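# Route a cable through a mesh tray onto the mat

## Task

A cable is lying on the table next to a wire-mesh cable tray. Place the cable along the length of the tray, bring one of its ends out over the drop-out lip hung on the tray's wall, and rest that end on the mat. When finished, no part of the cable may fold back on itself or be kinked. The robot toppling or being left leaning counts as failure.

## Robot and tools

ROBOT. TidyBot++: a mobile base (0.54 m long, 0.50 m wide, 0.38 m tall) on four driven casters, with one seven-joint arm and a two-finger gripper. The shoulder is 0.12 m ahead of the base centre and 0.68 m above the floor. Arm segments are 0.42 m (upper arm), 0.31 m (forearm) and 0.31 m (wrist to hand point). The arm begins folded, hand pointing down, reaching up to 0.08 m past the base front. Cameras: base_camera (on the base) and wrist_camera (on the hand, looking where it points).

FRAMES. Base frame: origin on the floor below the base centre, x forward, y left, z up, in metres. hand_pose is reported in it: the point between the finger pads, with the hand's z axis along the fingers and the fingers closing along its y axis. The odometry frame is the base frame as it was when the scene began; base_odometry gives x, y and heading (rad, left positive, -3.142 to 3.142) from wheel turns only, so slip shows up as travel. base_tilt is in degrees, forward and right positive.

move: one action per call. Keys that move things:
- base: an object with any of translate_m (forward positive, -2 to 2 m), strafe_m (left positive, -2 to 2 m), rotate_rad (counter-clockwise seen from above positive, -6.3 to 6.3 rad). All are offsets from where the base is when the command starts, measured along its axes at that moment.
- joints: an object keyed by joint name holding absolute target angles in radians: joint_1_rad (any angle; positive turns the arm clockwise from above), joint_2_rad (-2.249 to 2.249, shoulder, 0 is upright), joint_3_rad (any), joint_4_rad (-2.579 to 2.579, elbow, 0 straight), joint_5_rad (any), joint_6_rad (-2.099 to 2.099, wrist), joint_7_rad (any; at 1.57 with the hand down the fingers open left/right), and gripper_pos from 0 (open, gap about 85 mm) to 1 (closed, gap about 85 x (1 - gripper_pos) mm). Free-turning joints go the short way; for big turns send steps below half a turn.
- target: one flat list of seven numbers [x, y, z, qw, qx, qy, qz], an absolute hand pose in the base frame (metres, then a unit quaternion), as hand_pose prints it. With target, joints may carry only gripper_pos.
- speeds: per-action caps keyed like base: translate_m and strafe_m 0.05 to 0.5 m/s, rotate_rad 0.1 to 1.57 rad/s. When translating and strafing together, cap only one of them.
- min_time_s: 0.1 to 8 s, the shortest duration of each arm motion in that action.
- cameras: list of "base_camera", "wrist_camera" or "all"; omitted means none for an action, all for a call with no action. blocking: true (default) returns when everything rests; false returns in about 0.5 s while motion continues. A move with no action returns state, images and the scene number. Unknown keys make a call invalid; out-of-range values get it refused. An action lasts at most 15 s; base moves time out after 14 s.

wait: seconds 0 to 10, optional cameras; returns early once running moves finish. stop: brakes every running motion; braked parts hold and may keep pressing. zoom_image: camera (base_camera or wrist_camera) and region [x0, y0, x1, y1] in pixels from the top-left, at most 504 by 504, on that camera's newest image. finished_scene: scene, the current scene number; it ends the scene for good, so the cable must stay correct without the robot.

RESULTS. The move line says done, or the worst status of the motions. base_status, joint_status and hand_status can read moving, done, off_target (rested away from target, may still push), stopped, not_followed (a check withheld the targets), contact_stop, time_out, torque_fault, or limit_stop_at_motor_heat. "joint command not followed" with "cause:" means self-collision was predicted; "pose unreachable" means a target was withheld. hand_target is where the hand would be with every joint on target. motor_effort gives percent of maximum per motor, peak in brackets. on_its_own lists uncommanded actions; "earlier move" reports a non-blocking move; "pictures" names the image order. ARM HIT, MOTOR HOT and OVER-TEMPERATURE FAULT flag hard hits and heat. If a move or wait is refused or an uncommanded stop (contact_stop, time_out, torque fault) appears, later move, wait and finished_scene calls in that reply are skipped.

PRACTICE. After a target reports done the hand is usually within 3 cm; correct by adding (desired minus measured hand_pose) to your last target's x, y, z. To hold still while loaded, resend hand_target, not hand_pose. Loads make the arm sag; do not command a held joint to its current reading. With the hand pointing down, the highest reach is about 0.94 m, only close in. Closed fingertips reach about 20 mm beyond the hand point. Low, forward-pointing targets near the base often miss and can drive the arm into the base, which nothing checks for. Trust the cameras over hand_pose for fine placement.

AVOID. Tipping: do not drive or turn while the arm is snagged on something high, do not pull hard sideways on a raised hand, or swing a stretched arm. Torque faults (sensor limits 104.5 N m for joints 1 to 4, 51.3 N m for 5 to 7) freeze the arm for 10 s. Long stretched holds heat motors. Do not drop the cable, slam into the table or tray, squeeze hard on cable still resting on a surface, or twist and yank against the gripper.

Each tool is called after "Emit:" in YAML: its name, and indented under it one key for each argument.

## Session

Emit:
move:

Scene clock: 0.00 s.
base_odometry: x=+0.000 y=+0.000 heading=+0.000
base_tilt: forward=+0.1 right=-0.1
base_status: not commanded
joint_positions: joint_1_rad=-0.023 joint_2_rad=-0.394 joint_3_rad=+3.163 joint_4_rad=-2.503 joint_5_rad=+0.045 joint_6_rad=-0.831 joint_7_rad=+1.580 gripper_pos=+0.000
joint_status: not commanded
motor_effort: joint_1_rad=+0 joint_2_rad=-2 joint_3_rad=+0 joint_4_rad=+13 joint_5_rad=+0 joint_6_rad=+2 joint_7_rad=+0
hand_pose: x=+0.2898 y=-0.0078 z=+0.6042 quat_wxyz=(+0.014, +0.995, +0.020, +0.100) (m; base frame)
hand_target: x=+0.2892 y=-0.0078 z=+0.6038 quat_wxyz=(+0.014, +0.995, +0.020, +0.099) (m; base frame)
hand_status: not commanded
pictures: base_camera, wrist_camera

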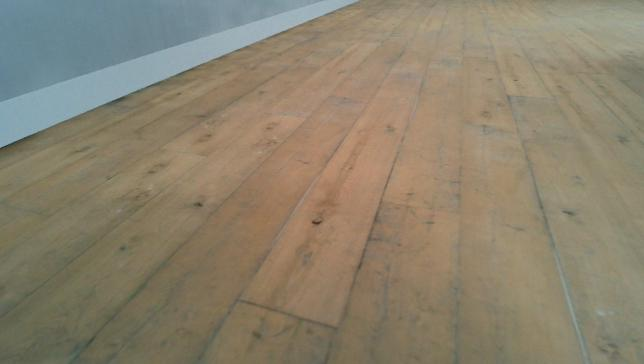

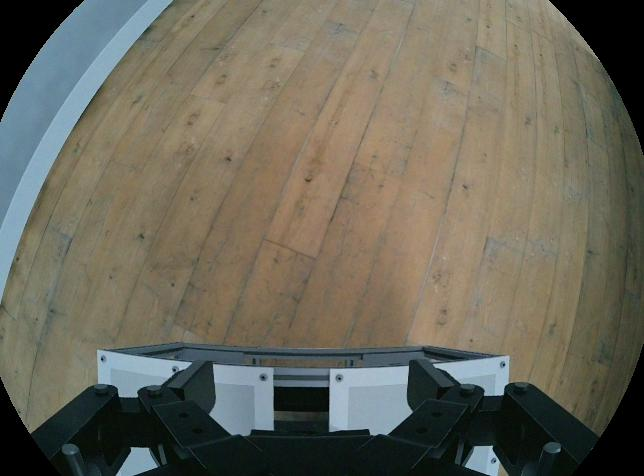

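Emit:
move:
  base: {"rotate_rad": -1.2}
  cameras: ["all"]

Emit:
move:
  base: {"rotate_rad": -1.2}
  cameras: ["all"]

Emit:
move:
  base: {"rotate_rad": -1.2}
  cameras: ["all"]

Scene clock: 6.00 s.
move: done
base_odometry: x=+0.000 y=+0.000 heading=-1.199
base_tilt: forward=+0.2 right=-0.1
base_status: done
joint_positions: joint_1_rad=-0.023 joint_2_rad=-0.394 joint_3_rad=+3.163 joint_4_rad=-2.503 joint_5_rad=+0.045 joint_6_rad=-0.831 joint_7_rad=+1.580 gripper_pos=+0.000
joint_status: not commanded
motor_effort: joint_1_rad=+0(1) joint_2_rad=-2(2) joint_3_rad=+0(1) joint_4_rad=+13(14) joint_5_rad=+0(1) joint_6_rad=+2(2) joint_7_rad=+1(2)
hand_pose: x=+0.2898 y=-0.0078 z=+0.6042 quat_wxyz=(+0.014, +0.995, +0.020, +0.100) (m; base frame)
hand_target: x=+0.2892 y=-0.0078 z=+0.6038 quat_wxyz=(+0.014, +0.995, +0.020, +0.099) (m; base frame)
hand_status: not commanded
pictures: base_camera, wrist_camera

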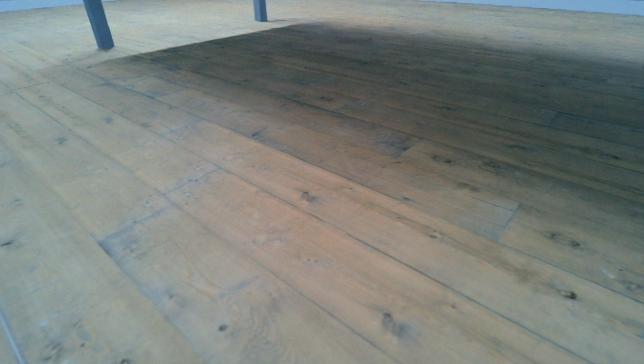

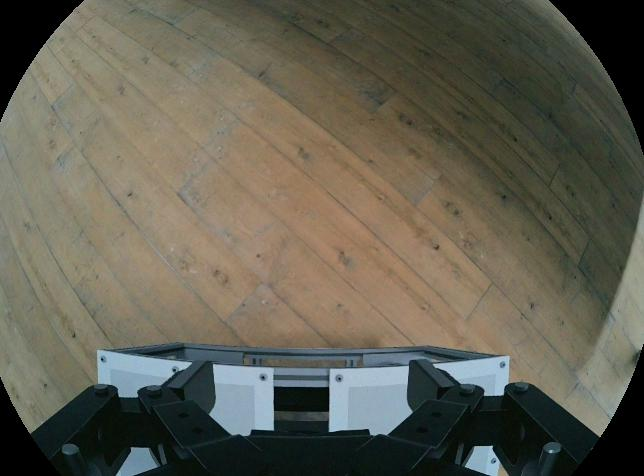

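Scene clock: 8.03 s.
move: done
base_odometry: x=+0.000 y=+0.000 heading=-2.399
base_tilt: forward=+0.2 right=-0.1
base_status: done
joint_positions: joint_1_rad=-0.023 joint_2_rad=-0.394 joint_3_rad=+3.163 joint_4_rad=-2.503 joint_5_rad=+0.045 joint_6_rad=-0.831 joint_7_rad=+1.580 gripper_pos=+0.000
joint_status: not commanded
motor_effort: joint_1_rad=+0(1) joint_2_rad=-2(3) joint_3_rad=+0(1) joint_4_rad=+13(14) joint_5_rad=+0(2) joint_6_rad=+2(2) joint_7_rad=+0(2)
hand_pose: x=+0.2898 y=-0.0078 z=+0.6042 quat_wxyz=(+0.014, +0.995, +0.020, +0.100) (m; base frame)
hand_target: x=+0.2892 y=-0.0078 z=+0.6038 quat_wxyz=(+0.014, +0.995, +0.020, +0.099) (m; base frame)
hand_status: not commanded
pictures: base_camera, wrist_camera

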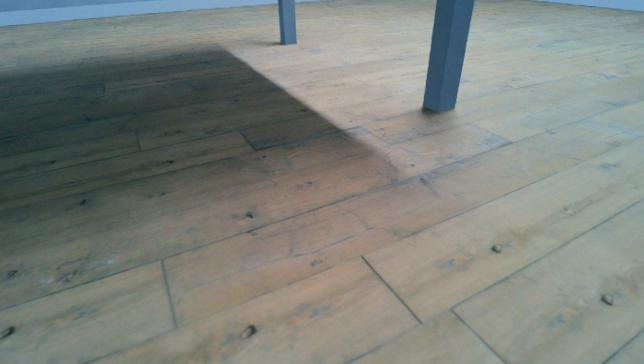

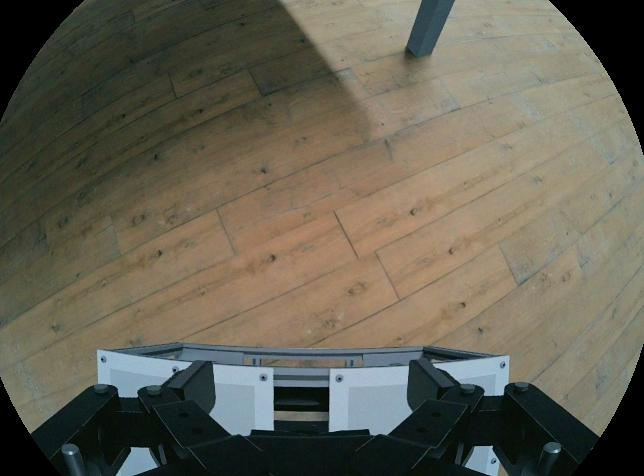

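Scene clock: 10.07 s.
move: done
base_odometry: x=+0.000 y=+0.000 heading=+2.685
base_tilt: forward=+0.2 right=-0.1
base_status: done
joint_positions: joint_1_rad=-0.023 joint_2_rad=-0.394 joint_3_rad=+3.163 joint_4_rad=-2.503 joint_5_rad=+0.045 joint_6_rad=-0.831 joint_7_rad=+1.580 gripper_pos=+0.000
joint_status: not commanded
motor_effort: joint_1_rad=+1(1) joint_2_rad=-2(3) joint_3_rad=+0(1) joint_4_rad=+13(14) joint_5_rad=+0(2) joint_6_rad=+2(2) joint_7_rad=+1(2)
hand_pose: x=+0.2898 y=-0.0078 z=+0.6042 quat_wxyz=(+0.014, +0.995, +0.020, +0.100) (m; base frame)
hand_target: x=+0.2892 y=-0.0078 z=+0.6038 quat_wxyz=(+0.014, +0.995, +0.020, +0.099) (m; base frame)
hand_status: not commanded
pictures: base_camera, wrist_camera

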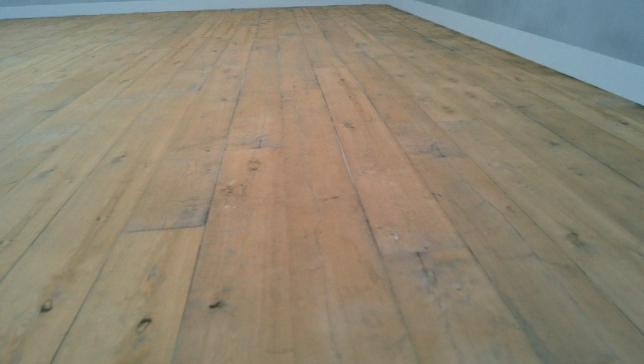

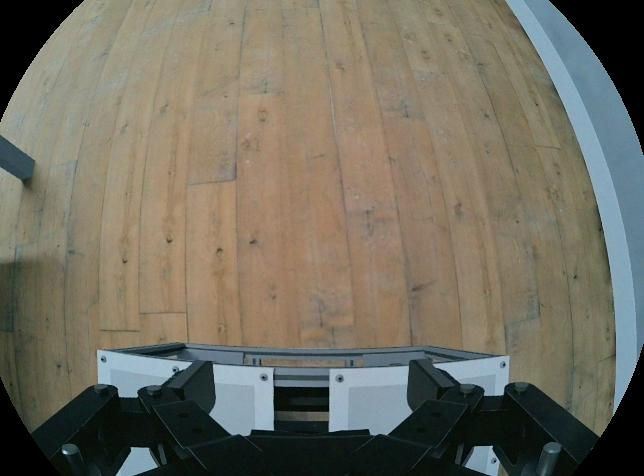

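Emit:
move:
  base: {"rotate_rad": 1.69}
  joints: {"joint_2_rad": -0.5, "joint_4_rad": -2.2, "joint_6_rad": -0.5}
  cameras: ["all"]

Scene clock: 30.07 s.
move: done
base_odometry: x=+0.000 y=+0.000 heading=-1.909
base_tilt: forward=+0.2 right=-0.1
base_status: done
joint_positions: joint_1_rad=-0.023 joint_2_rad=-0.483 joint_3_rad=+3.163 joint_4_rad=-2.221 joint_5_rad=+0.045 joint_6_rad=-0.565 joint_7_rad=+1.580 gripper_pos=+0.000
joint_status: all done
motor_effort: joint_1_rad=+1(1) joint_2_rad=-4(5) joint_3_rad=+0(2) joint_4_rad=+18(19) joint_5_rad=+1(2) joint_6_rad=+6(7) joint_7_rad=+0(2)
hand_pose: x=+0.4653 y=-0.0058 z=+0.7940 quat_wxyz=(+0.015, +0.913, +0.017, +0.407) (m; base frame)
hand_target: x=+0.4810 y=-0.0050 z=+0.8275 quat_wxyz=(+0.015, +0.891, +0.017, +0.453) (m; base frame)
hand_status: not commanded
pictures: base_camera, wrist_camera
camera_calibration:
wrist_camera: T_world_to_cam=[[0.0048752, -0.999628, 0.0268392, -0.0244241], [-0.662747, -0.0233283, -0.748479, 0.96176], [0.748827, -0.0141386, -0.662615, 0.312917], [0, 0, 0, 1]] pos_world=[0.403202, 0.00244537, 0.927857]

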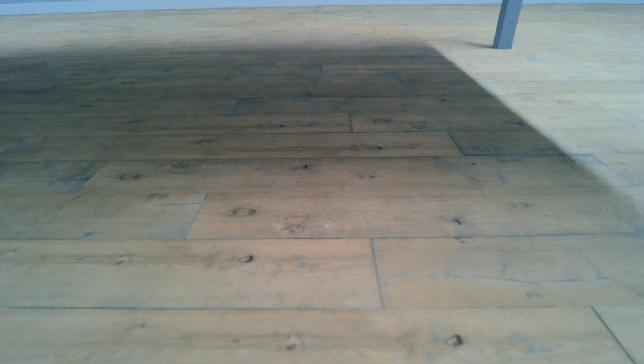

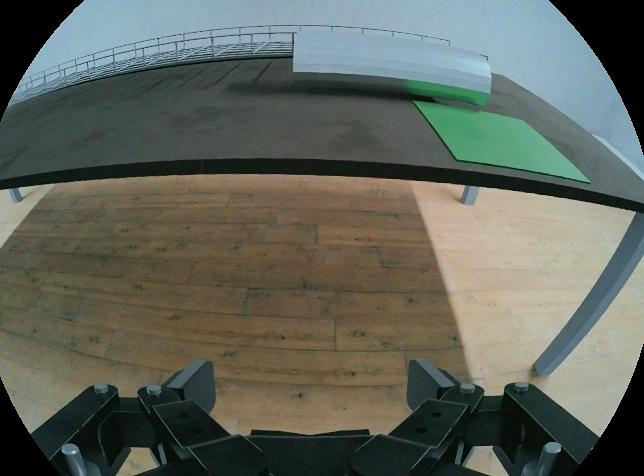

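Emit:
zoom_image:
  camera: "wrist_camera"
  region: [0, 20, 300, 180]

Emit:
zoom_image:
  camera: "wrist_camera"
  region: [270, 10, 600, 200]

Emit:
move:
  joints: {"joint_2_rad": -0.5, "joint_4_rad": -1.4, "joint_6_rad": -0.5}
  cameras: ["wrist_camera"]

Scaled by 1.680.

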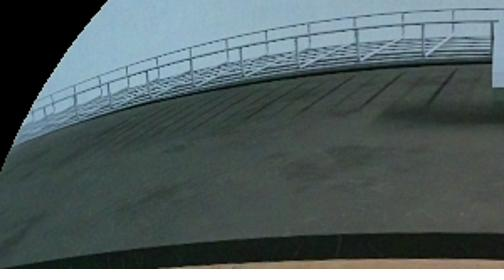

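Scaled by 1.527.

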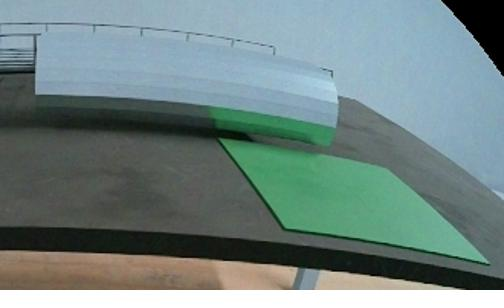

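Scene clock: 36.40 s.
move: done
base_odometry: x=+0.000 y=+0.000 heading=-1.909
base_tilt: forward=+0.2 right=-0.1
base_status: not commanded
joint_positions: joint_1_rad=-0.023 joint_2_rad=-0.487 joint_3_rad=+3.163 joint_4_rad=-1.423 joint_5_rad=+0.045 joint_6_rad=-0.563 joint_7_rad=+1.580 gripper_pos=+0.000
joint_status: all done
motor_effort: joint_1_rad=+0(1) joint_2_rad=-2(6) joint_3_rad=+0(1) joint_4_rad=+16(20) joint_5_rad=+1(1) joint_6_rad=+8(9) joint_7_rad=+0(2)
hand_pose: x=+0.4858 y=-0.0103 z=+1.2627 quat_wxyz=(+0.021, +0.681, +0.005, +0.732) (m; base frame)
hand_target: x=+0.4705 y=-0.0098 z=+1.2995 quat_wxyz=(+0.021, +0.644, +0.005, +0.765) (m; base frame)
hand_status: not commanded
pictures: wrist_camera
camera_calibration:
wrist_camera: T_world_to_cam=[[-0.0215801, -0.999641, 0.0158497, -0.0148583], [0.0799898, -0.0175289, -0.996642, 1.27865], [0.996562, -0.0202398, 0.0803394, -0.450548], [0, 0, 0, 1]] pos_world=[0.346399, -0.00155855, 1.31079]

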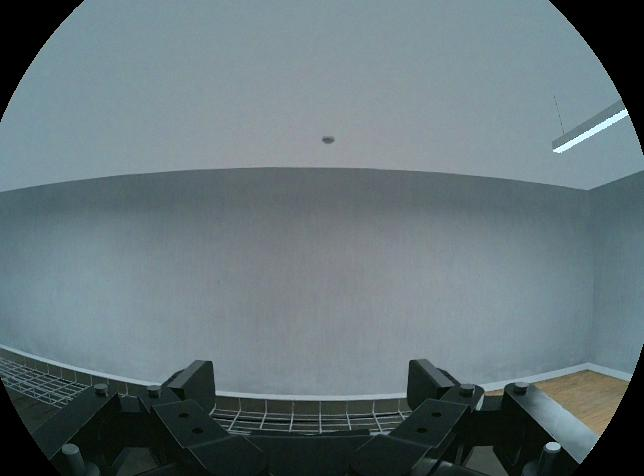

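Tilt down.

Emit:
move:
  joints: {"joint_2_rad": -0.5, "joint_4_rad": -1.4, "joint_6_rad": -1.55}
  cameras: ["wrist_camera"]

Scene clock: 40.97 s.
move: done
base_odometry: x=+0.000 y=+0.000 heading=-1.909
base_tilt: forward=+0.2 right=-0.1
base_status: not commanded
joint_positions: joint_1_rad=-0.023 joint_2_rad=-0.489 joint_3_rad=+3.163 joint_4_rad=-1.417 joint_5_rad=+0.045 joint_6_rad=-1.499 joint_7_rad=+1.580 gripper_pos=+0.000
joint_status: all done
motor_effort: joint_1_rad=+0(1) joint_2_rad=+0(3) joint_3_rad=+0(1) joint_4_rad=+15(17) joint_5_rad=+0(1) joint_6_rad=+6(9) joint_7_rad=+2(2)
hand_pose: x=+0.3770 y=-0.0148 z=+1.0069 quat_wxyz=(+0.018, +0.937, -0.002, +0.350) (m; base frame)
hand_target: x=+0.3622 y=-0.0148 z=+1.0069 quat_wxyz=(+0.018, +0.941, -0.002, +0.339) (m; base frame)
hand_status: not commanded
pictures: wrist_camera
camera_calibration:
wrist_camera: T_world_to_cam=[[-0.0307614, -0.999342, 0.0191949, -0.0175901], [-0.749755, 0.0103703, -0.661634, 1.00819], [0.661, -0.0347443, -0.749581, 0.640274], [0, 0, 0, 1]] pos_world=[0.332137, -0.00578803, 1.14733]

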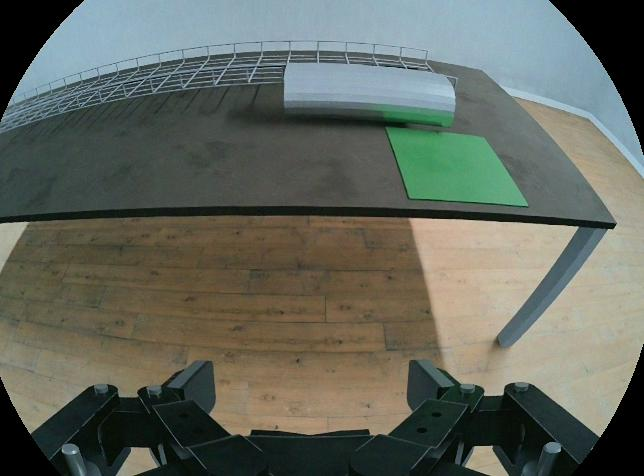

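Emit:
move:
  base: {"strafe_m": 1.1}
  cameras: ["wrist_camera"]

Scene clock: 47.10 s.
move: done
base_odometry: x=+1.038 y=-0.365 heading=-1.908
base_tilt: forward=+0.2 right=-0.1
base_status: done
joint_positions: joint_1_rad=-0.023 joint_2_rad=-0.489 joint_3_rad=+3.163 joint_4_rad=-1.417 joint_5_rad=+0.045 joint_6_rad=-1.499 joint_7_rad=+1.580 gripper_pos=+0.000
joint_status: not commanded
motor_effort: joint_1_rad=+0(1) joint_2_rad=-1(1) joint_3_rad=+0(2) joint_4_rad=+15(16) joint_5_rad=+0(2) joint_6_rad=+5(6) joint_7_rad=+0(2)
hand_pose: x=+0.3770 y=-0.0147 z=+1.0069 quat_wxyz=(+0.018, +0.937, -0.001, +0.350) (m; base frame)
hand_target: x=+0.3622 y=-0.0148 z=+1.0069 quat_wxyz=(+0.018, +0.941, -0.002, +0.339) (m; base frame)
hand_status: not commanded
pictures: wrist_camera
camera_calibration:
wrist_camera: T_world_to_cam=[[-0.0306116, -0.999344, 0.0193271, -0.0176913], [-0.749763, 0.0101708, -0.661628, 1.00819], [0.660998, -0.0347443, -0.749583, 0.640279], [0, 0, 0, 1]] pos_world=[0.332136, -0.00568775, 1.14733]

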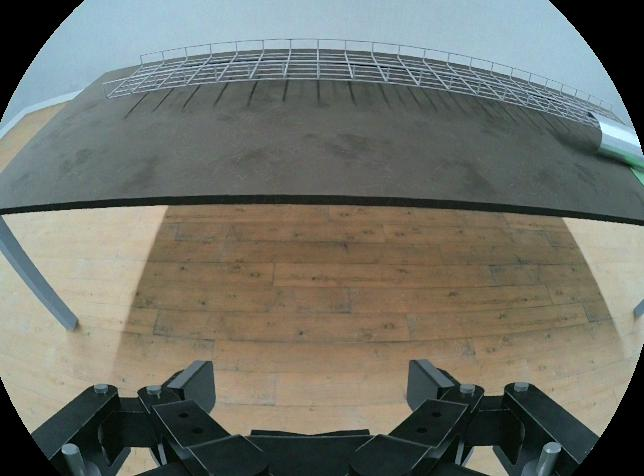

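Emit:
zoom_image:
  camera: "wrist_camera"
  region: [80, 20, 360, 130]

Emit:
zoom_image:
  camera: "wrist_camera"
  region: [340, 20, 620, 130]

Scaled by 1.800.

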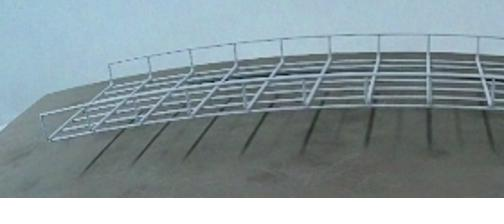

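Scaled by 1.800.

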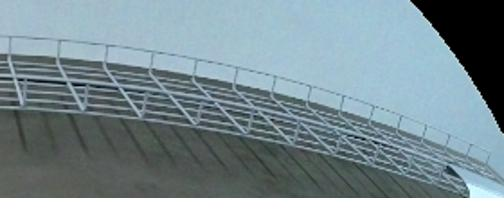

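Emit:
move:
  base: {"strafe_m": 1.5}
  cameras: ["all"]

Scene clock: 81.83 s.
move: done
base_odometry: x=+2.454 y=-0.861 heading=-1.907
base_tilt: forward=+0.1 right=-0.1
base_status: done
joint_positions: joint_1_rad=-0.023 joint_2_rad=-0.489 joint_3_rad=+3.163 joint_4_rad=-1.417 joint_5_rad=+0.045 joint_6_rad=-1.499 joint_7_rad=+1.580 gripper_pos=+0.000
joint_status: not commanded
motor_effort: joint_1_rad=+0(1) joint_2_rad=+0(1) joint_3_rad=+0(2) joint_4_rad=+15(16) joint_5_rad=+0(2) joint_6_rad=+5(6) joint_7_rad=+0(2)
hand_pose: x=+0.3770 y=-0.0147 z=+1.0069 quat_wxyz=(+0.018, +0.937, -0.001, +0.350) (m; base frame)
hand_target: x=+0.3622 y=-0.0148 z=+1.0069 quat_wxyz=(+0.018, +0.941, -0.002, +0.339) (m; base frame)
hand_status: not commanded
pictures: base_camera, wrist_camera
camera_calibration:
wrist_camera: T_world_to_cam=[[-0.0306116, -0.999344, 0.0193271, -0.0176913], [-0.749763, 0.0101708, -0.661628, 1.00819], [0.660998, -0.0347443, -0.749583, 0.640279], [0, 0, 0, 1]] pos_world=[0.332136, -0.00568775, 1.14733]

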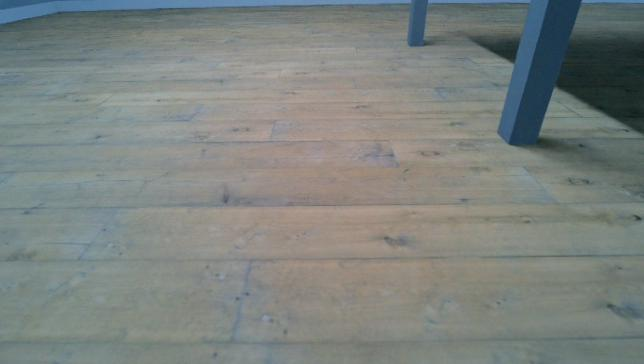

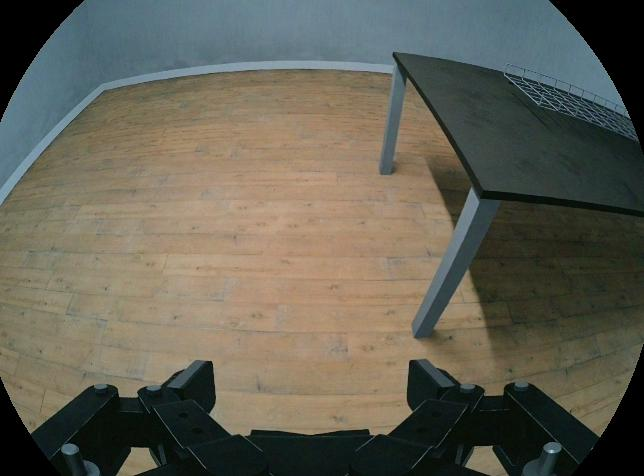

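Emit:
move:
  base: {"translate_m": 2.0}

Emit:
move:
  base: {"translate_m": 0.65, "rotate_rad": 3.14}

Emit:
move:
  base: {"strafe_m": 1.2}
  cameras: ["all"]

Scene clock: 98.57 s.
move: done
base_odometry: x=+1.794 y=-2.749 heading=-1.907
base_tilt: forward=+0.2 right=-0.1
base_status: done
joint_positions: joint_1_rad=-0.023 joint_2_rad=-0.496 joint_3_rad=+3.163 joint_4_rad=-1.417 joint_5_rad=+0.045 joint_6_rad=-1.500 joint_7_rad=+1.580 gripper_pos=+0.000
joint_status: not commanded
motor_effort: joint_1_rad=+0(1) joint_2_rad=+0(3) joint_3_rad=+0(1) joint_4_rad=+15(16) joint_5_rad=+0(1) joint_6_rad=+6(6) joint_7_rad=+1(2)
hand_pose: x=+0.3745 y=-0.0148 z=+1.0085 quat_wxyz=(+0.018, +0.936, -0.001, +0.352) (m; base frame)
hand_target: x=+0.3622 y=-0.0148 z=+1.0069 quat_wxyz=(+0.018, +0.941, -0.002, +0.339) (m; base frame)
hand_status: not commanded
pictures: none

Scene clock: 102.37 s.
move: done
base_odometry: x=+1.580 y=-3.363 heading=+1.233
base_tilt: forward=+0.2 right=-0.1
base_status: done
joint_positions: joint_1_rad=-0.023 joint_2_rad=-0.501 joint_3_rad=+3.163 joint_4_rad=-1.417 joint_5_rad=+0.045 joint_6_rad=-1.501 joint_7_rad=+1.580 gripper_pos=+0.000
joint_status: not commanded
motor_effort: joint_1_rad=+0(1) joint_2_rad=+0(3) joint_3_rad=+0(2) joint_4_rad=+15(15) joint_5_rad=+1(2) joint_6_rad=+6(6) joint_7_rad=+1(2)
hand_pose: x=+0.3727 y=-0.0148 z=+1.0096 quat_wxyz=(+0.018, +0.935, -0.002, +0.354) (m; base frame)
hand_target: x=+0.3622 y=-0.0148 z=+1.0069 quat_wxyz=(+0.018, +0.941, -0.002, +0.339) (m; base frame)
hand_status: not commanded
pictures: none

Scene clock: 106.00 s.
move: done
base_odometry: x=+0.447 y=-2.965 heading=+1.234
base_tilt: forward=+0.2 right=-0.1
base_status: done
joint_positions: joint_1_rad=-0.023 joint_2_rad=-0.501 joint_3_rad=+3.162 joint_4_rad=-1.417 joint_5_rad=+0.045 joint_6_rad=-1.501 joint_7_rad=+1.580 gripper_pos=+0.000
joint_status: not commanded
motor_effort: joint_1_rad=+0(1) joint_2_rad=+0(1) joint_3_rad=+0(3) joint_4_rad=+15(15) joint_5_rad=+0(2) joint_6_rad=+5(6) joint_7_rad=+1(2)
hand_pose: x=+0.3727 y=-0.0148 z=+1.0096 quat_wxyz=(+0.018, +0.935, -0.001, +0.354) (m; base frame)
hand_target: x=+0.3622 y=-0.0148 z=+1.0069 quat_wxyz=(+0.018, +0.941, -0.002, +0.339) (m; base frame)
hand_status: not commanded
pictures: base_camera, wrist_camera
camera_calibration:
wrist_camera: T_world_to_cam=[[-0.0306725, -0.999354, 0.0187311, -0.0172043], [-0.743106, 0.0102666, -0.669094, 1.01178], [0.66847, -0.034442, -0.742941, 0.635639], [0, 0, 0, 1]] pos_world=[0.326423, -0.00568802, 1.14954]

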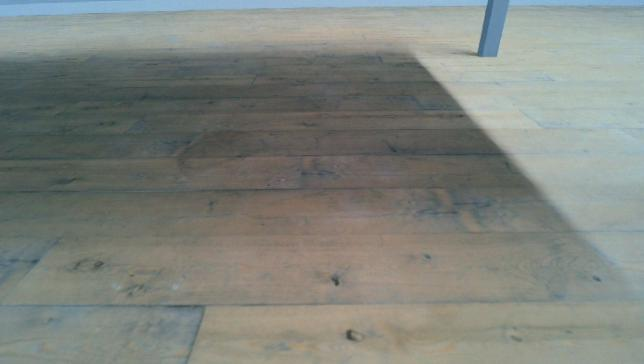

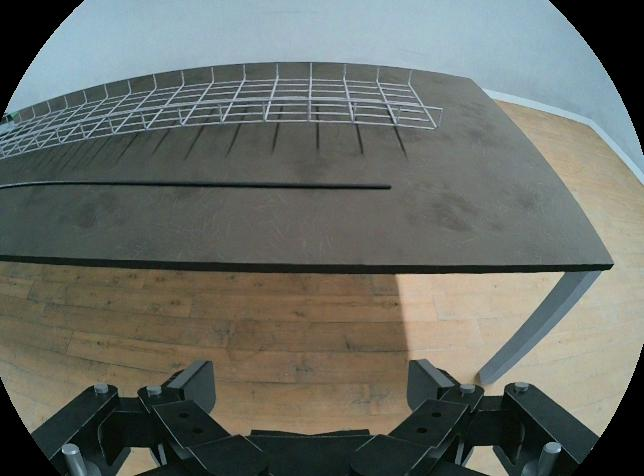

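Emit:
move:
  base: {"strafe_m": 1.2}
  cameras: ["wrist_camera"]

Scene clock: 113.03 s.
move: done
base_odometry: x=-0.685 y=-2.567 heading=+1.234
base_tilt: forward=+0.2 right=-0.1
base_status: done
joint_positions: joint_1_rad=-0.023 joint_2_rad=-0.501 joint_3_rad=+3.163 joint_4_rad=-1.417 joint_5_rad=+0.045 joint_6_rad=-1.501 joint_7_rad=+1.580 gripper_pos=+0.000
joint_status: not commanded
motor_effort: joint_1_rad=+1(1) joint_2_rad=+1(1) joint_3_rad=+0(2) joint_4_rad=+15(15) joint_5_rad=-1(2) joint_6_rad=+5(6) joint_7_rad=+1(2)
hand_pose: x=+0.3727 y=-0.0148 z=+1.0096 quat_wxyz=(+0.018, +0.935, -0.001, +0.354) (m; base frame)
hand_target: x=+0.3622 y=-0.0148 z=+1.0069 quat_wxyz=(+0.018, +0.941, -0.002, +0.339) (m; base frame)
hand_status: not commanded
pictures: wrist_camera
camera_calibration:
wrist_camera: T_world_to_cam=[[-0.0306725, -0.999354, 0.0187311, -0.0172043], [-0.743106, 0.0102666, -0.669094, 1.01178], [0.66847, -0.034442, -0.742941, 0.635639], [0, 0, 0, 1]] pos_world=[0.326423, -0.00568802, 1.14954]

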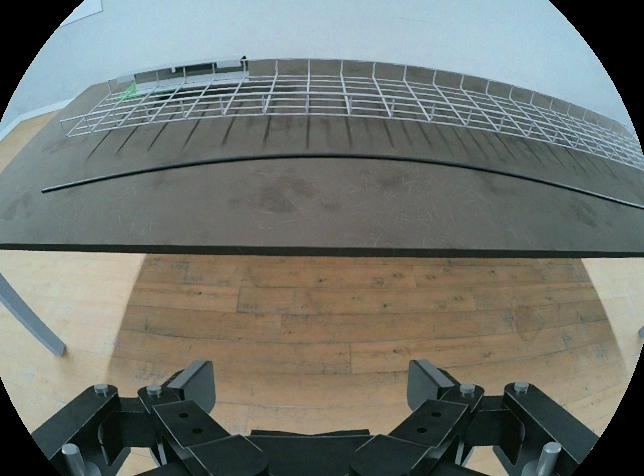

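Emit:
zoom_image:
  camera: "wrist_camera"
  region: [30, 40, 310, 200]

Scaled by 1.800.

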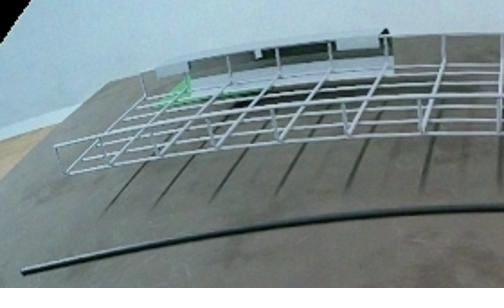

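Emit:
move:
  base: {"strafe_m": 0.45, "translate_m": 0.3}
  joints: {"joint_2_rad": -0.5, "joint_4_rad": -1.6, "joint_6_rad": -1.3}
  cameras: ["all"]

Scene clock: 196.70 s.
move: done
base_odometry: x=-1.011 y=-2.136 heading=+1.235
base_tilt: forward=+0.2 right=-0.1
base_status: done
joint_positions: joint_1_rad=-0.023 joint_2_rad=-0.498 joint_3_rad=+3.160 joint_4_rad=-1.573 joint_5_rad=+0.045 joint_6_rad=-1.363 joint_7_rad=+1.580 gripper_pos=+0.000
joint_status: all done
motor_effort: joint_1_rad=+1(1) joint_2_rad=-1(4) joint_3_rad=+0(2) joint_4_rad=+16(17) joint_5_rad=+0(1) joint_6_rad=+6(6) joint_7_rad=+2(2)
hand_pose: x=+0.3961 y=-0.0131 z=+0.9640 quat_wxyz=(+0.019, +0.939, +0.003, +0.344) (m; base frame)
hand_target: x=+0.4079 y=-0.0136 z=+0.9643 quat_wxyz=(+0.019, +0.932, +0.003, +0.362) (m; base frame)
hand_status: not commanded
pictures: base_camera, wrist_camera
camera_calibration:
wrist_camera: T_world_to_cam=[[-0.023065, -0.999449, 0.0238729, -0.022017], [-0.75719, 0.00187206, -0.653192, 0.988792], [0.652787, -0.0331422, -0.756816, 0.605834], [0, 0, 0, 1]] pos_world=[0.352715, -0.00377729, 1.1049]

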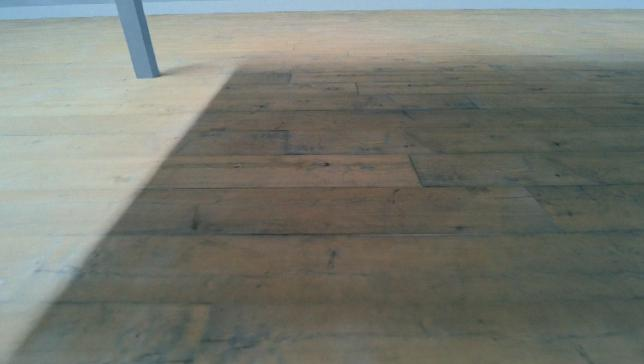

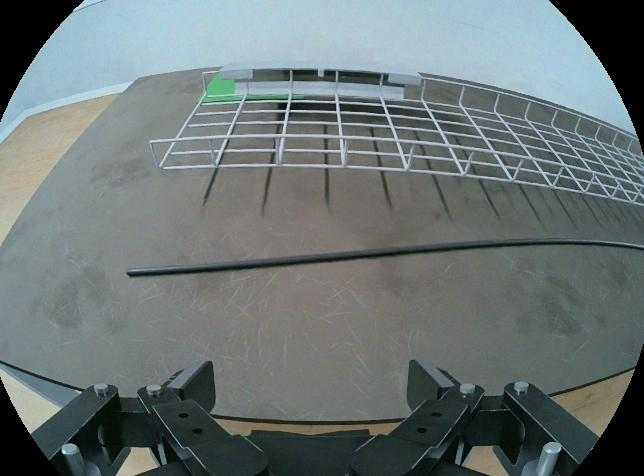

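Emit:
move:
  base: {"translate_m": 0.16}
  target: [0.49, 0, 0.88, 0, 0.7071, 0.7071, 0]
  cameras: ["all"]

Scene clock: 209.97 s.
move: done
base_odometry: x=-0.959 y=-1.984 heading=+1.235
base_tilt: forward=+0.1 right=-0.1
base_status: done
joint_positions: joint_1_rad=+0.090 joint_2_rad=+0.159 joint_3_rad=+3.025 joint_4_rad=-1.116 joint_5_rad=+0.045 joint_6_rad=-1.823 joint_7_rad=+3.033 gripper_pos=+0.000
joint_status: not commanded
motor_effort: joint_1_rad=+0(1) joint_2_rad=-21(23) joint_3_rad=-1(1) joint_4_rad=+14(16) joint_5_rad=+0(1) joint_6_rad=+0(6) joint_7_rad=+1(2)
hand_pose: x=+0.4983 y=-0.0063 z=+0.8785 quat_wxyz=(+0.024, +0.740, +0.672, +0.008) (m; base frame)
hand_target: x=+0.4900 y=+0.0000 z=+0.8800 quat_wxyz=(+0.000, +0.707, +0.707, +0.000) (m; base frame)
hand_status: done (0.011 m and 6.2 deg from the pose sent, 0.127 m and 96.5 deg at the start)
pictures: base_camera, wrist_camera
camera_calibration:
wrist_camera: T_world_to_cam=[[0.992203, -0.115543, 0.046716, -0.531224], [-0.116176, -0.993167, 0.0110426, 0.101111], [0.0451209, -0.0163837, -0.998847, 0.990105], [0, 0, 0, 1]] pos_world=[0.494155, 0.0552622, 1.01266]

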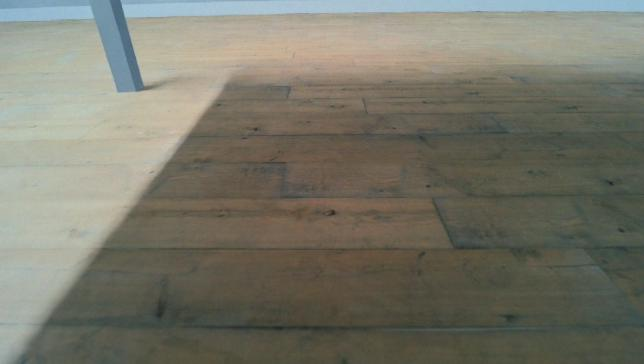

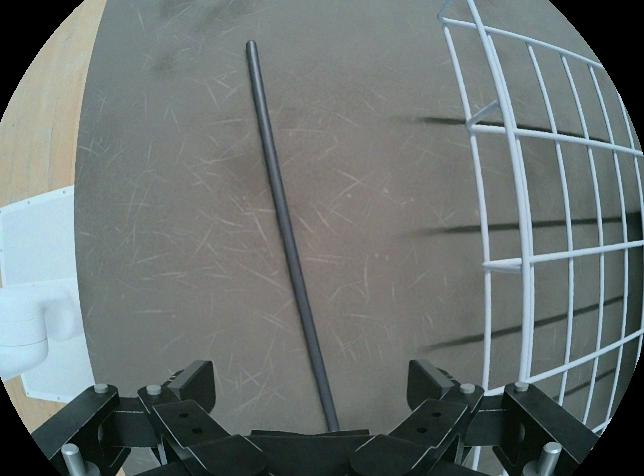

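Emit:
move:
  target: [0.485, 0.004, 0.79, 0, 0.7071, 0.7071, 0]
  cameras: ["wrist_camera"]

Emit:
move:
  target: [0.485, 0.004, 0.77, 0, 0.7071, 0.7071, 0]
  cameras: ["wrist_camera"]

Scene clock: 224.80 s.
move: done
base_odometry: x=-0.959 y=-1.984 heading=+1.235
base_tilt: forward=+0.2 right=-0.1
base_status: not commanded
joint_positions: joint_1_rad=+0.090 joint_2_rad=+0.153 joint_3_rad=+3.025 joint_4_rad=-1.411 joint_5_rad=+0.045 joint_6_rad=-1.631 joint_7_rad=+3.035 gripper_pos=+0.000
joint_status: not commanded
motor_effort: joint_1_rad=+0(1) joint_2_rad=-20(22) joint_3_rad=-1(1) joint_4_rad=+14(15) joint_5_rad=+0(1) joint_6_rad=-1(1) joint_7_rad=+1(1)
hand_pose: x=+0.4797 y=-0.0055 z=+0.7895 quat_wxyz=(-0.007, +0.735, +0.677, -0.029) (m; base frame)
hand_target: x=+0.4850 y=+0.0040 z=+0.7900 quat_wxyz=(+0.000, +0.707, +0.707, +0.000) (m; base frame)
hand_status: done (0.011 m and 5.8 deg from the pose sent, 0.090 m and 6.2 deg at the start)
pictures: wrist_camera
camera_calibration:
wrist_camera: T_world_to_cam=[[0.99342, -0.10347, -0.0491019, -0.433276], [-0.102297, -0.994419, 0.0258222, 0.0824409], [-0.0514996, -0.0206293, -0.99846, 0.948159], [0, 0, 0, 1]] pos_world=[0.487689, 0.0567095, 0.923295]

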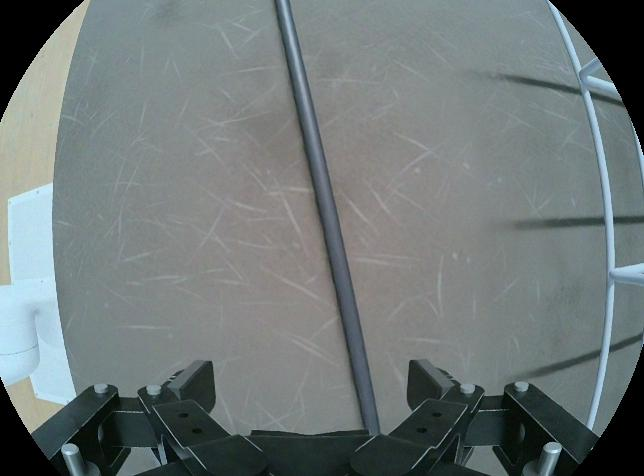

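Scene clock: 225.57 s.
move: done
base_odometry: x=-0.959 y=-1.984 heading=+1.235
base_tilt: forward=+0.2 right=-0.1
base_status: not commanded
joint_positions: joint_1_rad=+0.090 joint_2_rad=+0.150 joint_3_rad=+3.025 joint_4_rad=-1.477 joint_5_rad=+0.045 joint_6_rad=-1.566 joint_7_rad=+3.035 gripper_pos=+0.000
joint_status: not commanded
motor_effort: joint_1_rad=+0(1) joint_2_rad=-21(22) joint_3_rad=-1(1) joint_4_rad=+14(15) joint_5_rad=+0(1) joint_6_rad=+0(1) joint_7_rad=+0(1)
hand_pose: x=+0.4786 y=-0.0051 z=+0.7699 quat_wxyz=(-0.006, +0.734, +0.678, -0.028) (m; base frame)
hand_target: x=+0.4850 y=+0.0040 z=+0.7700 quat_wxyz=(+0.000, +0.707, +0.707, +0.000) (m; base frame)
hand_status: done (0.011 m and 5.6 deg from the pose sent, 0.022 m and 5.8 deg at the start)
pictures: wrist_camera
camera_calibration:
wrist_camera: T_world_to_cam=[[0.993844, -0.100527, -0.0465615, -0.435372], [-0.0994088, -0.994713, 0.0257518, 0.0818537], [-0.0489041, -0.0209647, -0.998583, 0.927376], [0, 0, 0, 1]] pos_world=[0.486181, 0.0570963, 0.903683]

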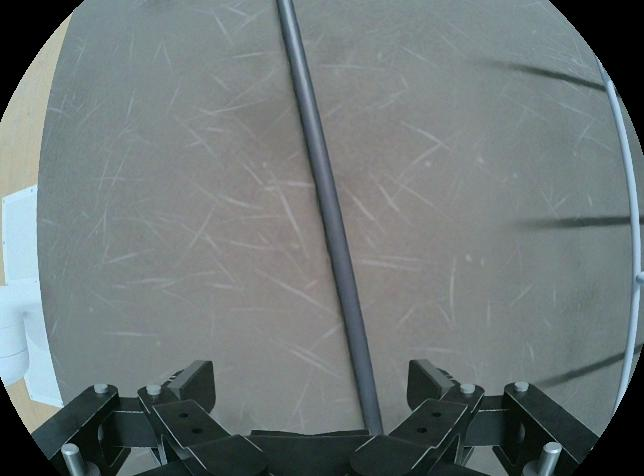

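Emit:
move:
  target: [0.503, 0.009, 0.765, 0, 0.643, 0.766, 0]
  cameras: ["wrist_camera"]

Emit:
move:
  target: [0.503, 0.009, 0.75, 0, 0.643, 0.766, 0]
  cameras: ["wrist_camera"]

Scene clock: 231.60 s.
move: done
base_odometry: x=-0.959 y=-1.984 heading=+1.235
base_tilt: forward=+0.2 right=+0.0
base_status: not commanded
joint_positions: joint_1_rad=+0.105 joint_2_rad=+0.158 joint_3_rad=+2.986 joint_4_rad=-1.473 joint_5_rad=+0.045 joint_6_rad=-1.559 joint_7_rad=+3.182 gripper_pos=+0.000
joint_status: not commanded
motor_effort: joint_1_rad=+0(1) joint_2_rad=-21(22) joint_3_rad=-1(1) joint_4_rad=+15(15) joint_5_rad=+1(1) joint_6_rad=-1(1) joint_7_rad=+0(1)
hand_pose: x=+0.4823 y=+0.0030 z=+0.7682 quat_wxyz=(-0.009, +0.674, +0.738, -0.024) (m; base frame)
hand_target: x=+0.5030 y=+0.0090 z=+0.7650 quat_wxyz=(+0.000, +0.643, +0.766, +0.000) (m; base frame)
hand_status: done (0.022 m and 5.6 deg from the pose sent, 0.029 m and 14.9 deg at the start)
pictures: wrist_camera
camera_calibration:
wrist_camera: T_world_to_cam=[[0.996411, 0.0701575, -0.0473529, -0.439441], [0.0707761, -0.997426, 0.0115149, 0.0191998], [-0.0464231, -0.014825, -0.998812, 0.924935], [0, 0, 0, 1]] pos_world=[0.479444, 0.0636926, 0.902806]

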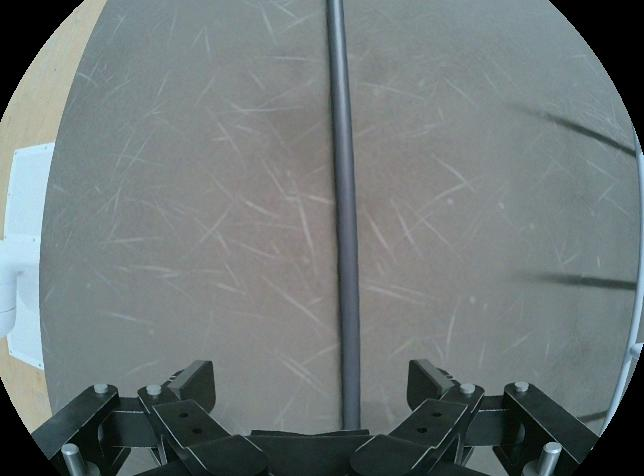

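Scene clock: 232.30 s.
move: done
base_odometry: x=-0.959 y=-1.984 heading=+1.235
base_tilt: forward=+0.2 right=-0.1
base_status: not commanded
joint_positions: joint_1_rad=+0.107 joint_2_rad=+0.159 joint_3_rad=+2.985 joint_4_rad=-1.490 joint_5_rad=+0.045 joint_6_rad=-1.510 joint_7_rad=+3.182 gripper_pos=+0.000
joint_status: not commanded
motor_effort: joint_1_rad=+0(1) joint_2_rad=-21(22) joint_3_rad=-1(1) joint_4_rad=+14(16) joint_5_rad=-1(1) joint_6_rad=-1(1) joint_7_rad=+2(2)
hand_pose: x=+0.4919 y=+0.0034 z=+0.7627 quat_wxyz=(+0.002, +0.674, +0.739, -0.013) (m; base frame)
hand_target: x=+0.5030 y=+0.0090 z=+0.7500 quat_wxyz=(+0.000, +0.643, +0.766, +0.000) (m; base frame)
hand_status: done (0.018 m and 4.9 deg from the pose sent, 0.028 m and 5.6 deg at the start)
pictures: wrist_camera
camera_calibration:
wrist_camera: T_world_to_cam=[[0.997343, 0.0711749, -0.0155237, -0.47405], [0.0713637, -0.997379, 0.0119612, 0.0183956], [-0.0146317, -0.0130372, -0.999808, 0.905009], [0, 0, 0, 1]] pos_world=[0.484719, 0.0638867, 0.897256]

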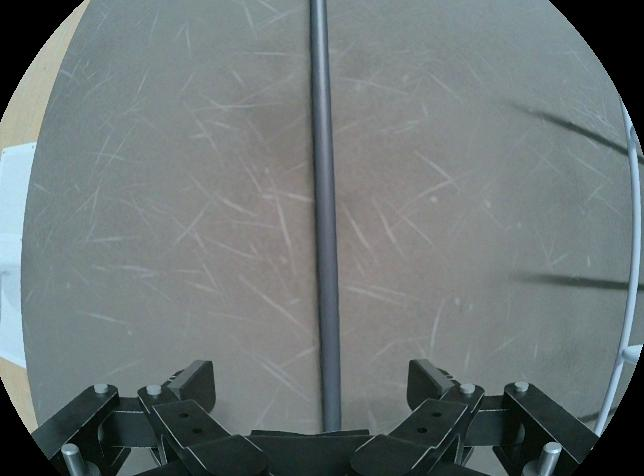

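Emit:
move:
  target: [0.505, 0.009, 0.735, 0, 0.643, 0.766, 0]

Emit:
move:
  joints: {"gripper_pos": 0.75}
  cameras: ["wrist_camera"]

Scene clock: 236.47 s.
move: done
base_odometry: x=-0.959 y=-1.984 heading=+1.235
base_tilt: forward=+0.2 right=-0.1
base_status: not commanded
joint_positions: joint_1_rad=+0.116 joint_2_rad=+0.165 joint_3_rad=+2.973 joint_4_rad=-1.519 joint_5_rad=+0.045 joint_6_rad=-1.464 joint_7_rad=+3.182 gripper_pos=+0.000
joint_status: not commanded
motor_effort: joint_1_rad=+0(1) joint_2_rad=-21(22) joint_3_rad=-1(1) joint_4_rad=+14(15) joint_5_rad=+0(1) joint_6_rad=-1(1) joint_7_rad=+1(1)
hand_pose: x=+0.4966 y=+0.0047 z=+0.7511 quat_wxyz=(+0.005, +0.672, +0.740, -0.007) (m; base frame)
hand_target: x=+0.5050 y=+0.0090 z=+0.7350 quat_wxyz=(+0.000, +0.643, +0.766, +0.000) (m; base frame)
hand_status: done (0.019 m and 4.6 deg from the pose sent, 0.031 m and 4.9 deg at the start)
pictures: none

Scene clock: 237.43 s.
move: done
base_odometry: x=-0.959 y=-1.984 heading=+1.235
base_tilt: forward=+0.2 right=-0.1
base_status: not commanded
joint_positions: joint_1_rad=+0.116 joint_2_rad=+0.165 joint_3_rad=+2.973 joint_4_rad=-1.519 joint_5_rad=+0.045 joint_6_rad=-1.464 joint_7_rad=+3.182 gripper_pos=+0.750
joint_status: all done
motor_effort: joint_1_rad=+0(1) joint_2_rad=-21(21) joint_3_rad=-1(1) joint_4_rad=+14(15) joint_5_rad=-1(1) joint_6_rad=-1(1) joint_7_rad=+0(1)
hand_pose: x=+0.4966 y=+0.0047 z=+0.7511 quat_wxyz=(+0.005, +0.672, +0.740, -0.007) (m; base frame)
hand_target: x=+0.5050 y=+0.0090 z=+0.7350 quat_wxyz=(+0.000, +0.643, +0.766, +0.000) (m; base frame)
hand_status: not commanded
pictures: wrist_camera
camera_calibration:
wrist_camera: T_world_to_cam=[[0.997157, 0.0752297, -0.00423182, -0.487431], [0.075266, -0.997121, 0.00919348, 0.0195278], [-0.00352802, -0.00948586, -0.999949, 0.888094], [0, 0, 0, 1]] pos_world=[0.487708, 0.0645651, 0.885807]

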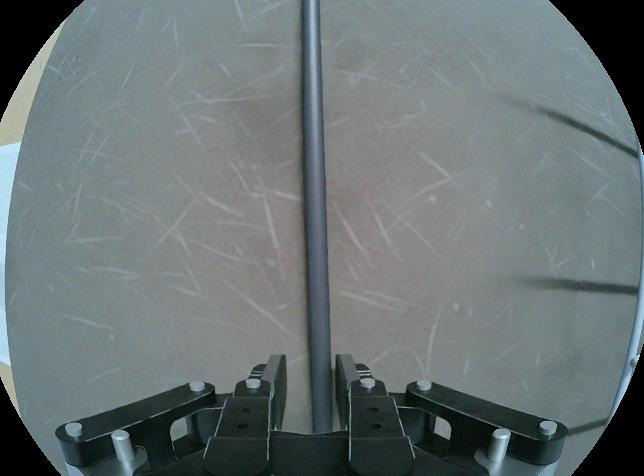

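Emit:
move:
  joints: {"gripper_pos": 0.9}

Emit:
move:
  target: [0.505, 0.009, 0.80, 0, 0.643, 0.766, 0]
  cameras: ["wrist_camera"]

Scene clock: 241.07 s.
move: done
base_odometry: x=-0.959 y=-1.984 heading=+1.235
base_tilt: forward=+0.2 right=-0.1
base_status: not commanded
joint_positions: joint_1_rad=+0.116 joint_2_rad=+0.165 joint_3_rad=+2.973 joint_4_rad=-1.520 joint_5_rad=+0.045 joint_6_rad=-1.459 joint_7_rad=+3.182 gripper_pos=+0.900
joint_status: all done
motor_effort: joint_1_rad=+0(1) joint_2_rad=-19(21) joint_3_rad=-1(1) joint_4_rad=+13(15) joint_5_rad=+0(1) joint_6_rad=-1(1) joint_7_rad=+0(2)
hand_pose: x=+0.4979 y=+0.0048 z=+0.7509 quat_wxyz=(+0.006, +0.672, +0.740, -0.006) (m; base frame)
hand_target: x=+0.5050 y=+0.0090 z=+0.7350 quat_wxyz=(+0.000, +0.643, +0.766, +0.000) (m; base frame)
hand_status: not commanded
pictures: none

Scene clock: 242.23 s.
move: done
base_odometry: x=-0.959 y=-1.984 heading=+1.235
base_tilt: forward=+0.2 right=+0.0
base_status: not commanded
joint_positions: joint_1_rad=+0.116 joint_2_rad=+0.167 joint_3_rad=+2.973 joint_4_rad=-1.369 joint_5_rad=+0.045 joint_6_rad=-1.566 joint_7_rad=+3.182 gripper_pos=+0.900
joint_status: not commanded
motor_effort: joint_1_rad=+0(1) joint_2_rad=-22(22) joint_3_rad=-1(1) joint_4_rad=+15(15) joint_5_rad=-1(1) joint_6_rad=+0(1) joint_7_rad=+1(1)
hand_pose: x=+0.5133 y=+0.0041 z=+0.7975 quat_wxyz=(+0.020, +0.675, +0.738, +0.008) (m; base frame)
hand_target: x=+0.5050 y=+0.0090 z=+0.8000 quat_wxyz=(+0.000, +0.643, +0.766, +0.000) (m; base frame)
hand_status: done (0.010 m and 5.5 deg from the pose sent, 0.050 m and 4.6 deg at the start)
pictures: wrist_camera
camera_calibration:
wrist_camera: T_world_to_cam=[[0.996776, 0.0693242, 0.0403875, -0.539139], [0.0689769, -0.997569, 0.00993188, 0.0199843], [0.0409778, -0.00711406, -0.999135, 0.911007], [0, 0, 0, 1]] pos_world=[0.498692, 0.0637921, 0.931795]

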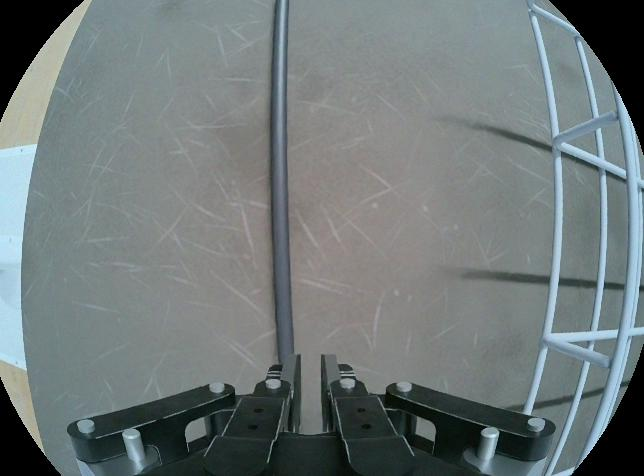

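Emit:
move:
  joints: {"gripper_pos": 0.3}

Emit:
move:
  target: [0.505, 0.009, 0.75, 0, 0.643, 0.766, 0]

Emit:
move:
  target: [0.505, 0.009, 0.718, 0, 0.643, 0.766, 0]
  cameras: ["wrist_camera"]

Scene clock: 247.93 s.
move: done
base_odometry: x=-0.959 y=-1.984 heading=+1.235
base_tilt: forward=+0.2 right=-0.1
base_status: not commanded
joint_positions: joint_1_rad=+0.116 joint_2_rad=+0.167 joint_3_rad=+2.973 joint_4_rad=-1.369 joint_5_rad=+0.045 joint_6_rad=-1.567 joint_7_rad=+3.182 gripper_pos=+0.300
joint_status: all done
motor_effort: joint_1_rad=+0(1) joint_2_rad=-21(23) joint_3_rad=-1(1) joint_4_rad=+15(15) joint_5_rad=-1(1) joint_6_rad=+0(0) joint_7_rad=+0(1)
hand_pose: x=+0.5132 y=+0.0041 z=+0.7975 quat_wxyz=(+0.020, +0.675, +0.738, +0.008) (m; base frame)
hand_target: x=+0.5050 y=+0.0090 z=+0.8000 quat_wxyz=(+0.000, +0.643, +0.766, +0.000) (m; base frame)
hand_status: not commanded
pictures: none

Scene clock: 249.00 s.
move: done
base_odometry: x=-0.959 y=-1.984 heading=+1.235
base_tilt: forward=+0.3 right=+0.0
base_status: not commanded
joint_positions: joint_1_rad=+0.116 joint_2_rad=+0.168 joint_3_rad=+2.973 joint_4_rad=-1.476 joint_5_rad=+0.045 joint_6_rad=-1.509 joint_7_rad=+3.182 gripper_pos=+0.300
joint_status: not commanded
motor_effort: joint_1_rad=+0(1) joint_2_rad=-21(22) joint_3_rad=-1(1) joint_4_rad=+15(16) joint_5_rad=+0(1) joint_6_rad=+0(1) joint_7_rad=+0(2)
hand_pose: x=+0.4975 y=+0.0043 z=+0.7636 quat_wxyz=(+0.003, +0.673, +0.740, -0.009) (m; base frame)
hand_target: x=+0.5050 y=+0.0090 z=+0.7500 quat_wxyz=(+0.000, +0.643, +0.766, +0.000) (m; base frame)
hand_status: done (0.016 m and 4.7 deg from the pose sent, 0.048 m and 5.5 deg at the start)
pictures: none

Scene clock: 249.87 s.
move: done
base_odometry: x=-0.959 y=-1.984 heading=+1.235
base_tilt: forward=+0.2 right=-0.1
base_status: not commanded
joint_positions: joint_1_rad=+0.123 joint_2_rad=+0.173 joint_3_rad=+2.964 joint_4_rad=-1.560 joint_5_rad=+0.045 joint_6_rad=-1.416 joint_7_rad=+3.182 gripper_pos=+0.300
joint_status: not commanded
motor_effort: joint_1_rad=+0(1) joint_2_rad=-16(22) joint_3_rad=-1(1) joint_4_rad=+11(15) joint_5_rad=+0(1) joint_6_rad=+1(1) joint_7_rad=+1(2)
hand_pose: x=+0.4973 y=+0.0056 z=+0.7355 quat_wxyz=(+0.003, +0.671, +0.741, -0.007) (m; base frame)
hand_target: x=+0.5050 y=+0.0090 z=+0.7180 quat_wxyz=(+0.000, +0.643, +0.766, +0.000) (m; base frame)
hand_status: done (0.019 m and 4.4 deg from the pose sent, 0.046 m and 4.7 deg at the start)
pictures: wrist_camera
camera_calibration:
wrist_camera: T_world_to_cam=[[0.996881, 0.0787387, -0.00531625, -0.487277], [0.0787703, -0.996875, 0.00602754, 0.0211327], [-0.00482504, -0.00642751, -0.999968, 0.873162], [0, 0, 0, 1]] pos_world=[0.488306, 0.0650465, 0.870416]

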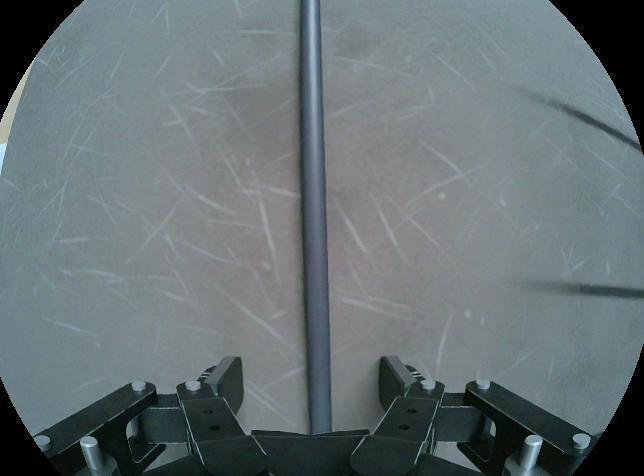

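Emit:
move:
  joints: {"gripper_pos": 0.88}
  cameras: ["wrist_camera"]

Scene clock: 255.20 s.
move: done
base_odometry: x=-0.959 y=-1.984 heading=+1.235
base_tilt: forward=+0.2 right=-0.1
base_status: not commanded
joint_positions: joint_1_rad=+0.123 joint_2_rad=+0.158 joint_3_rad=+2.963 joint_4_rad=-1.560 joint_5_rad=+0.045 joint_6_rad=-1.413 joint_7_rad=+3.182 gripper_pos=+0.880
joint_status: all done
motor_effort: joint_1_rad=+0(1) joint_2_rad=-11(15) joint_3_rad=-1(1) joint_4_rad=+9(11) joint_5_rad=+1(1) joint_6_rad=+3(5) joint_7_rad=+0(1)
hand_pose: x=+0.4975 y=+0.0059 z=+0.7412 quat_wxyz=(+0.011, +0.671, +0.741, -0.001) (m; base frame)
hand_target: x=+0.5050 y=+0.0090 z=+0.7180 quat_wxyz=(+0.000, +0.643, +0.766, +0.000) (m; base frame)
hand_status: not commanded
pictures: wrist_camera
camera_calibration:
wrist_camera: T_world_to_cam=[[0.996777, 0.0791906, 0.0128065, -0.500844], [0.0790793, -0.996828, 0.0089746, 0.0191446], [0.0134766, -0.00793295, -0.999878, 0.869691], [0, 0, 0, 1]] pos_world=[0.485995, 0.0656452, 0.875827]

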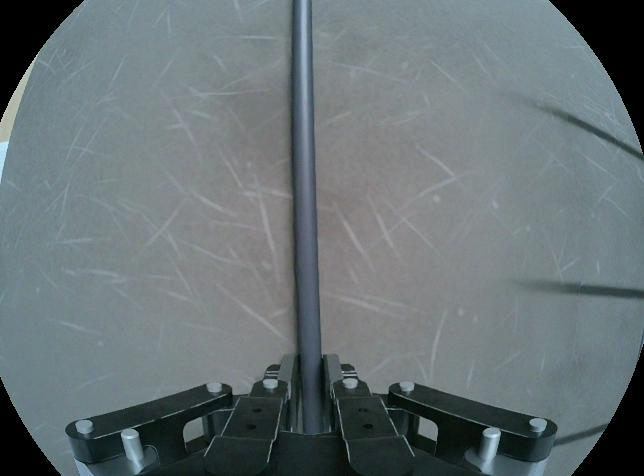

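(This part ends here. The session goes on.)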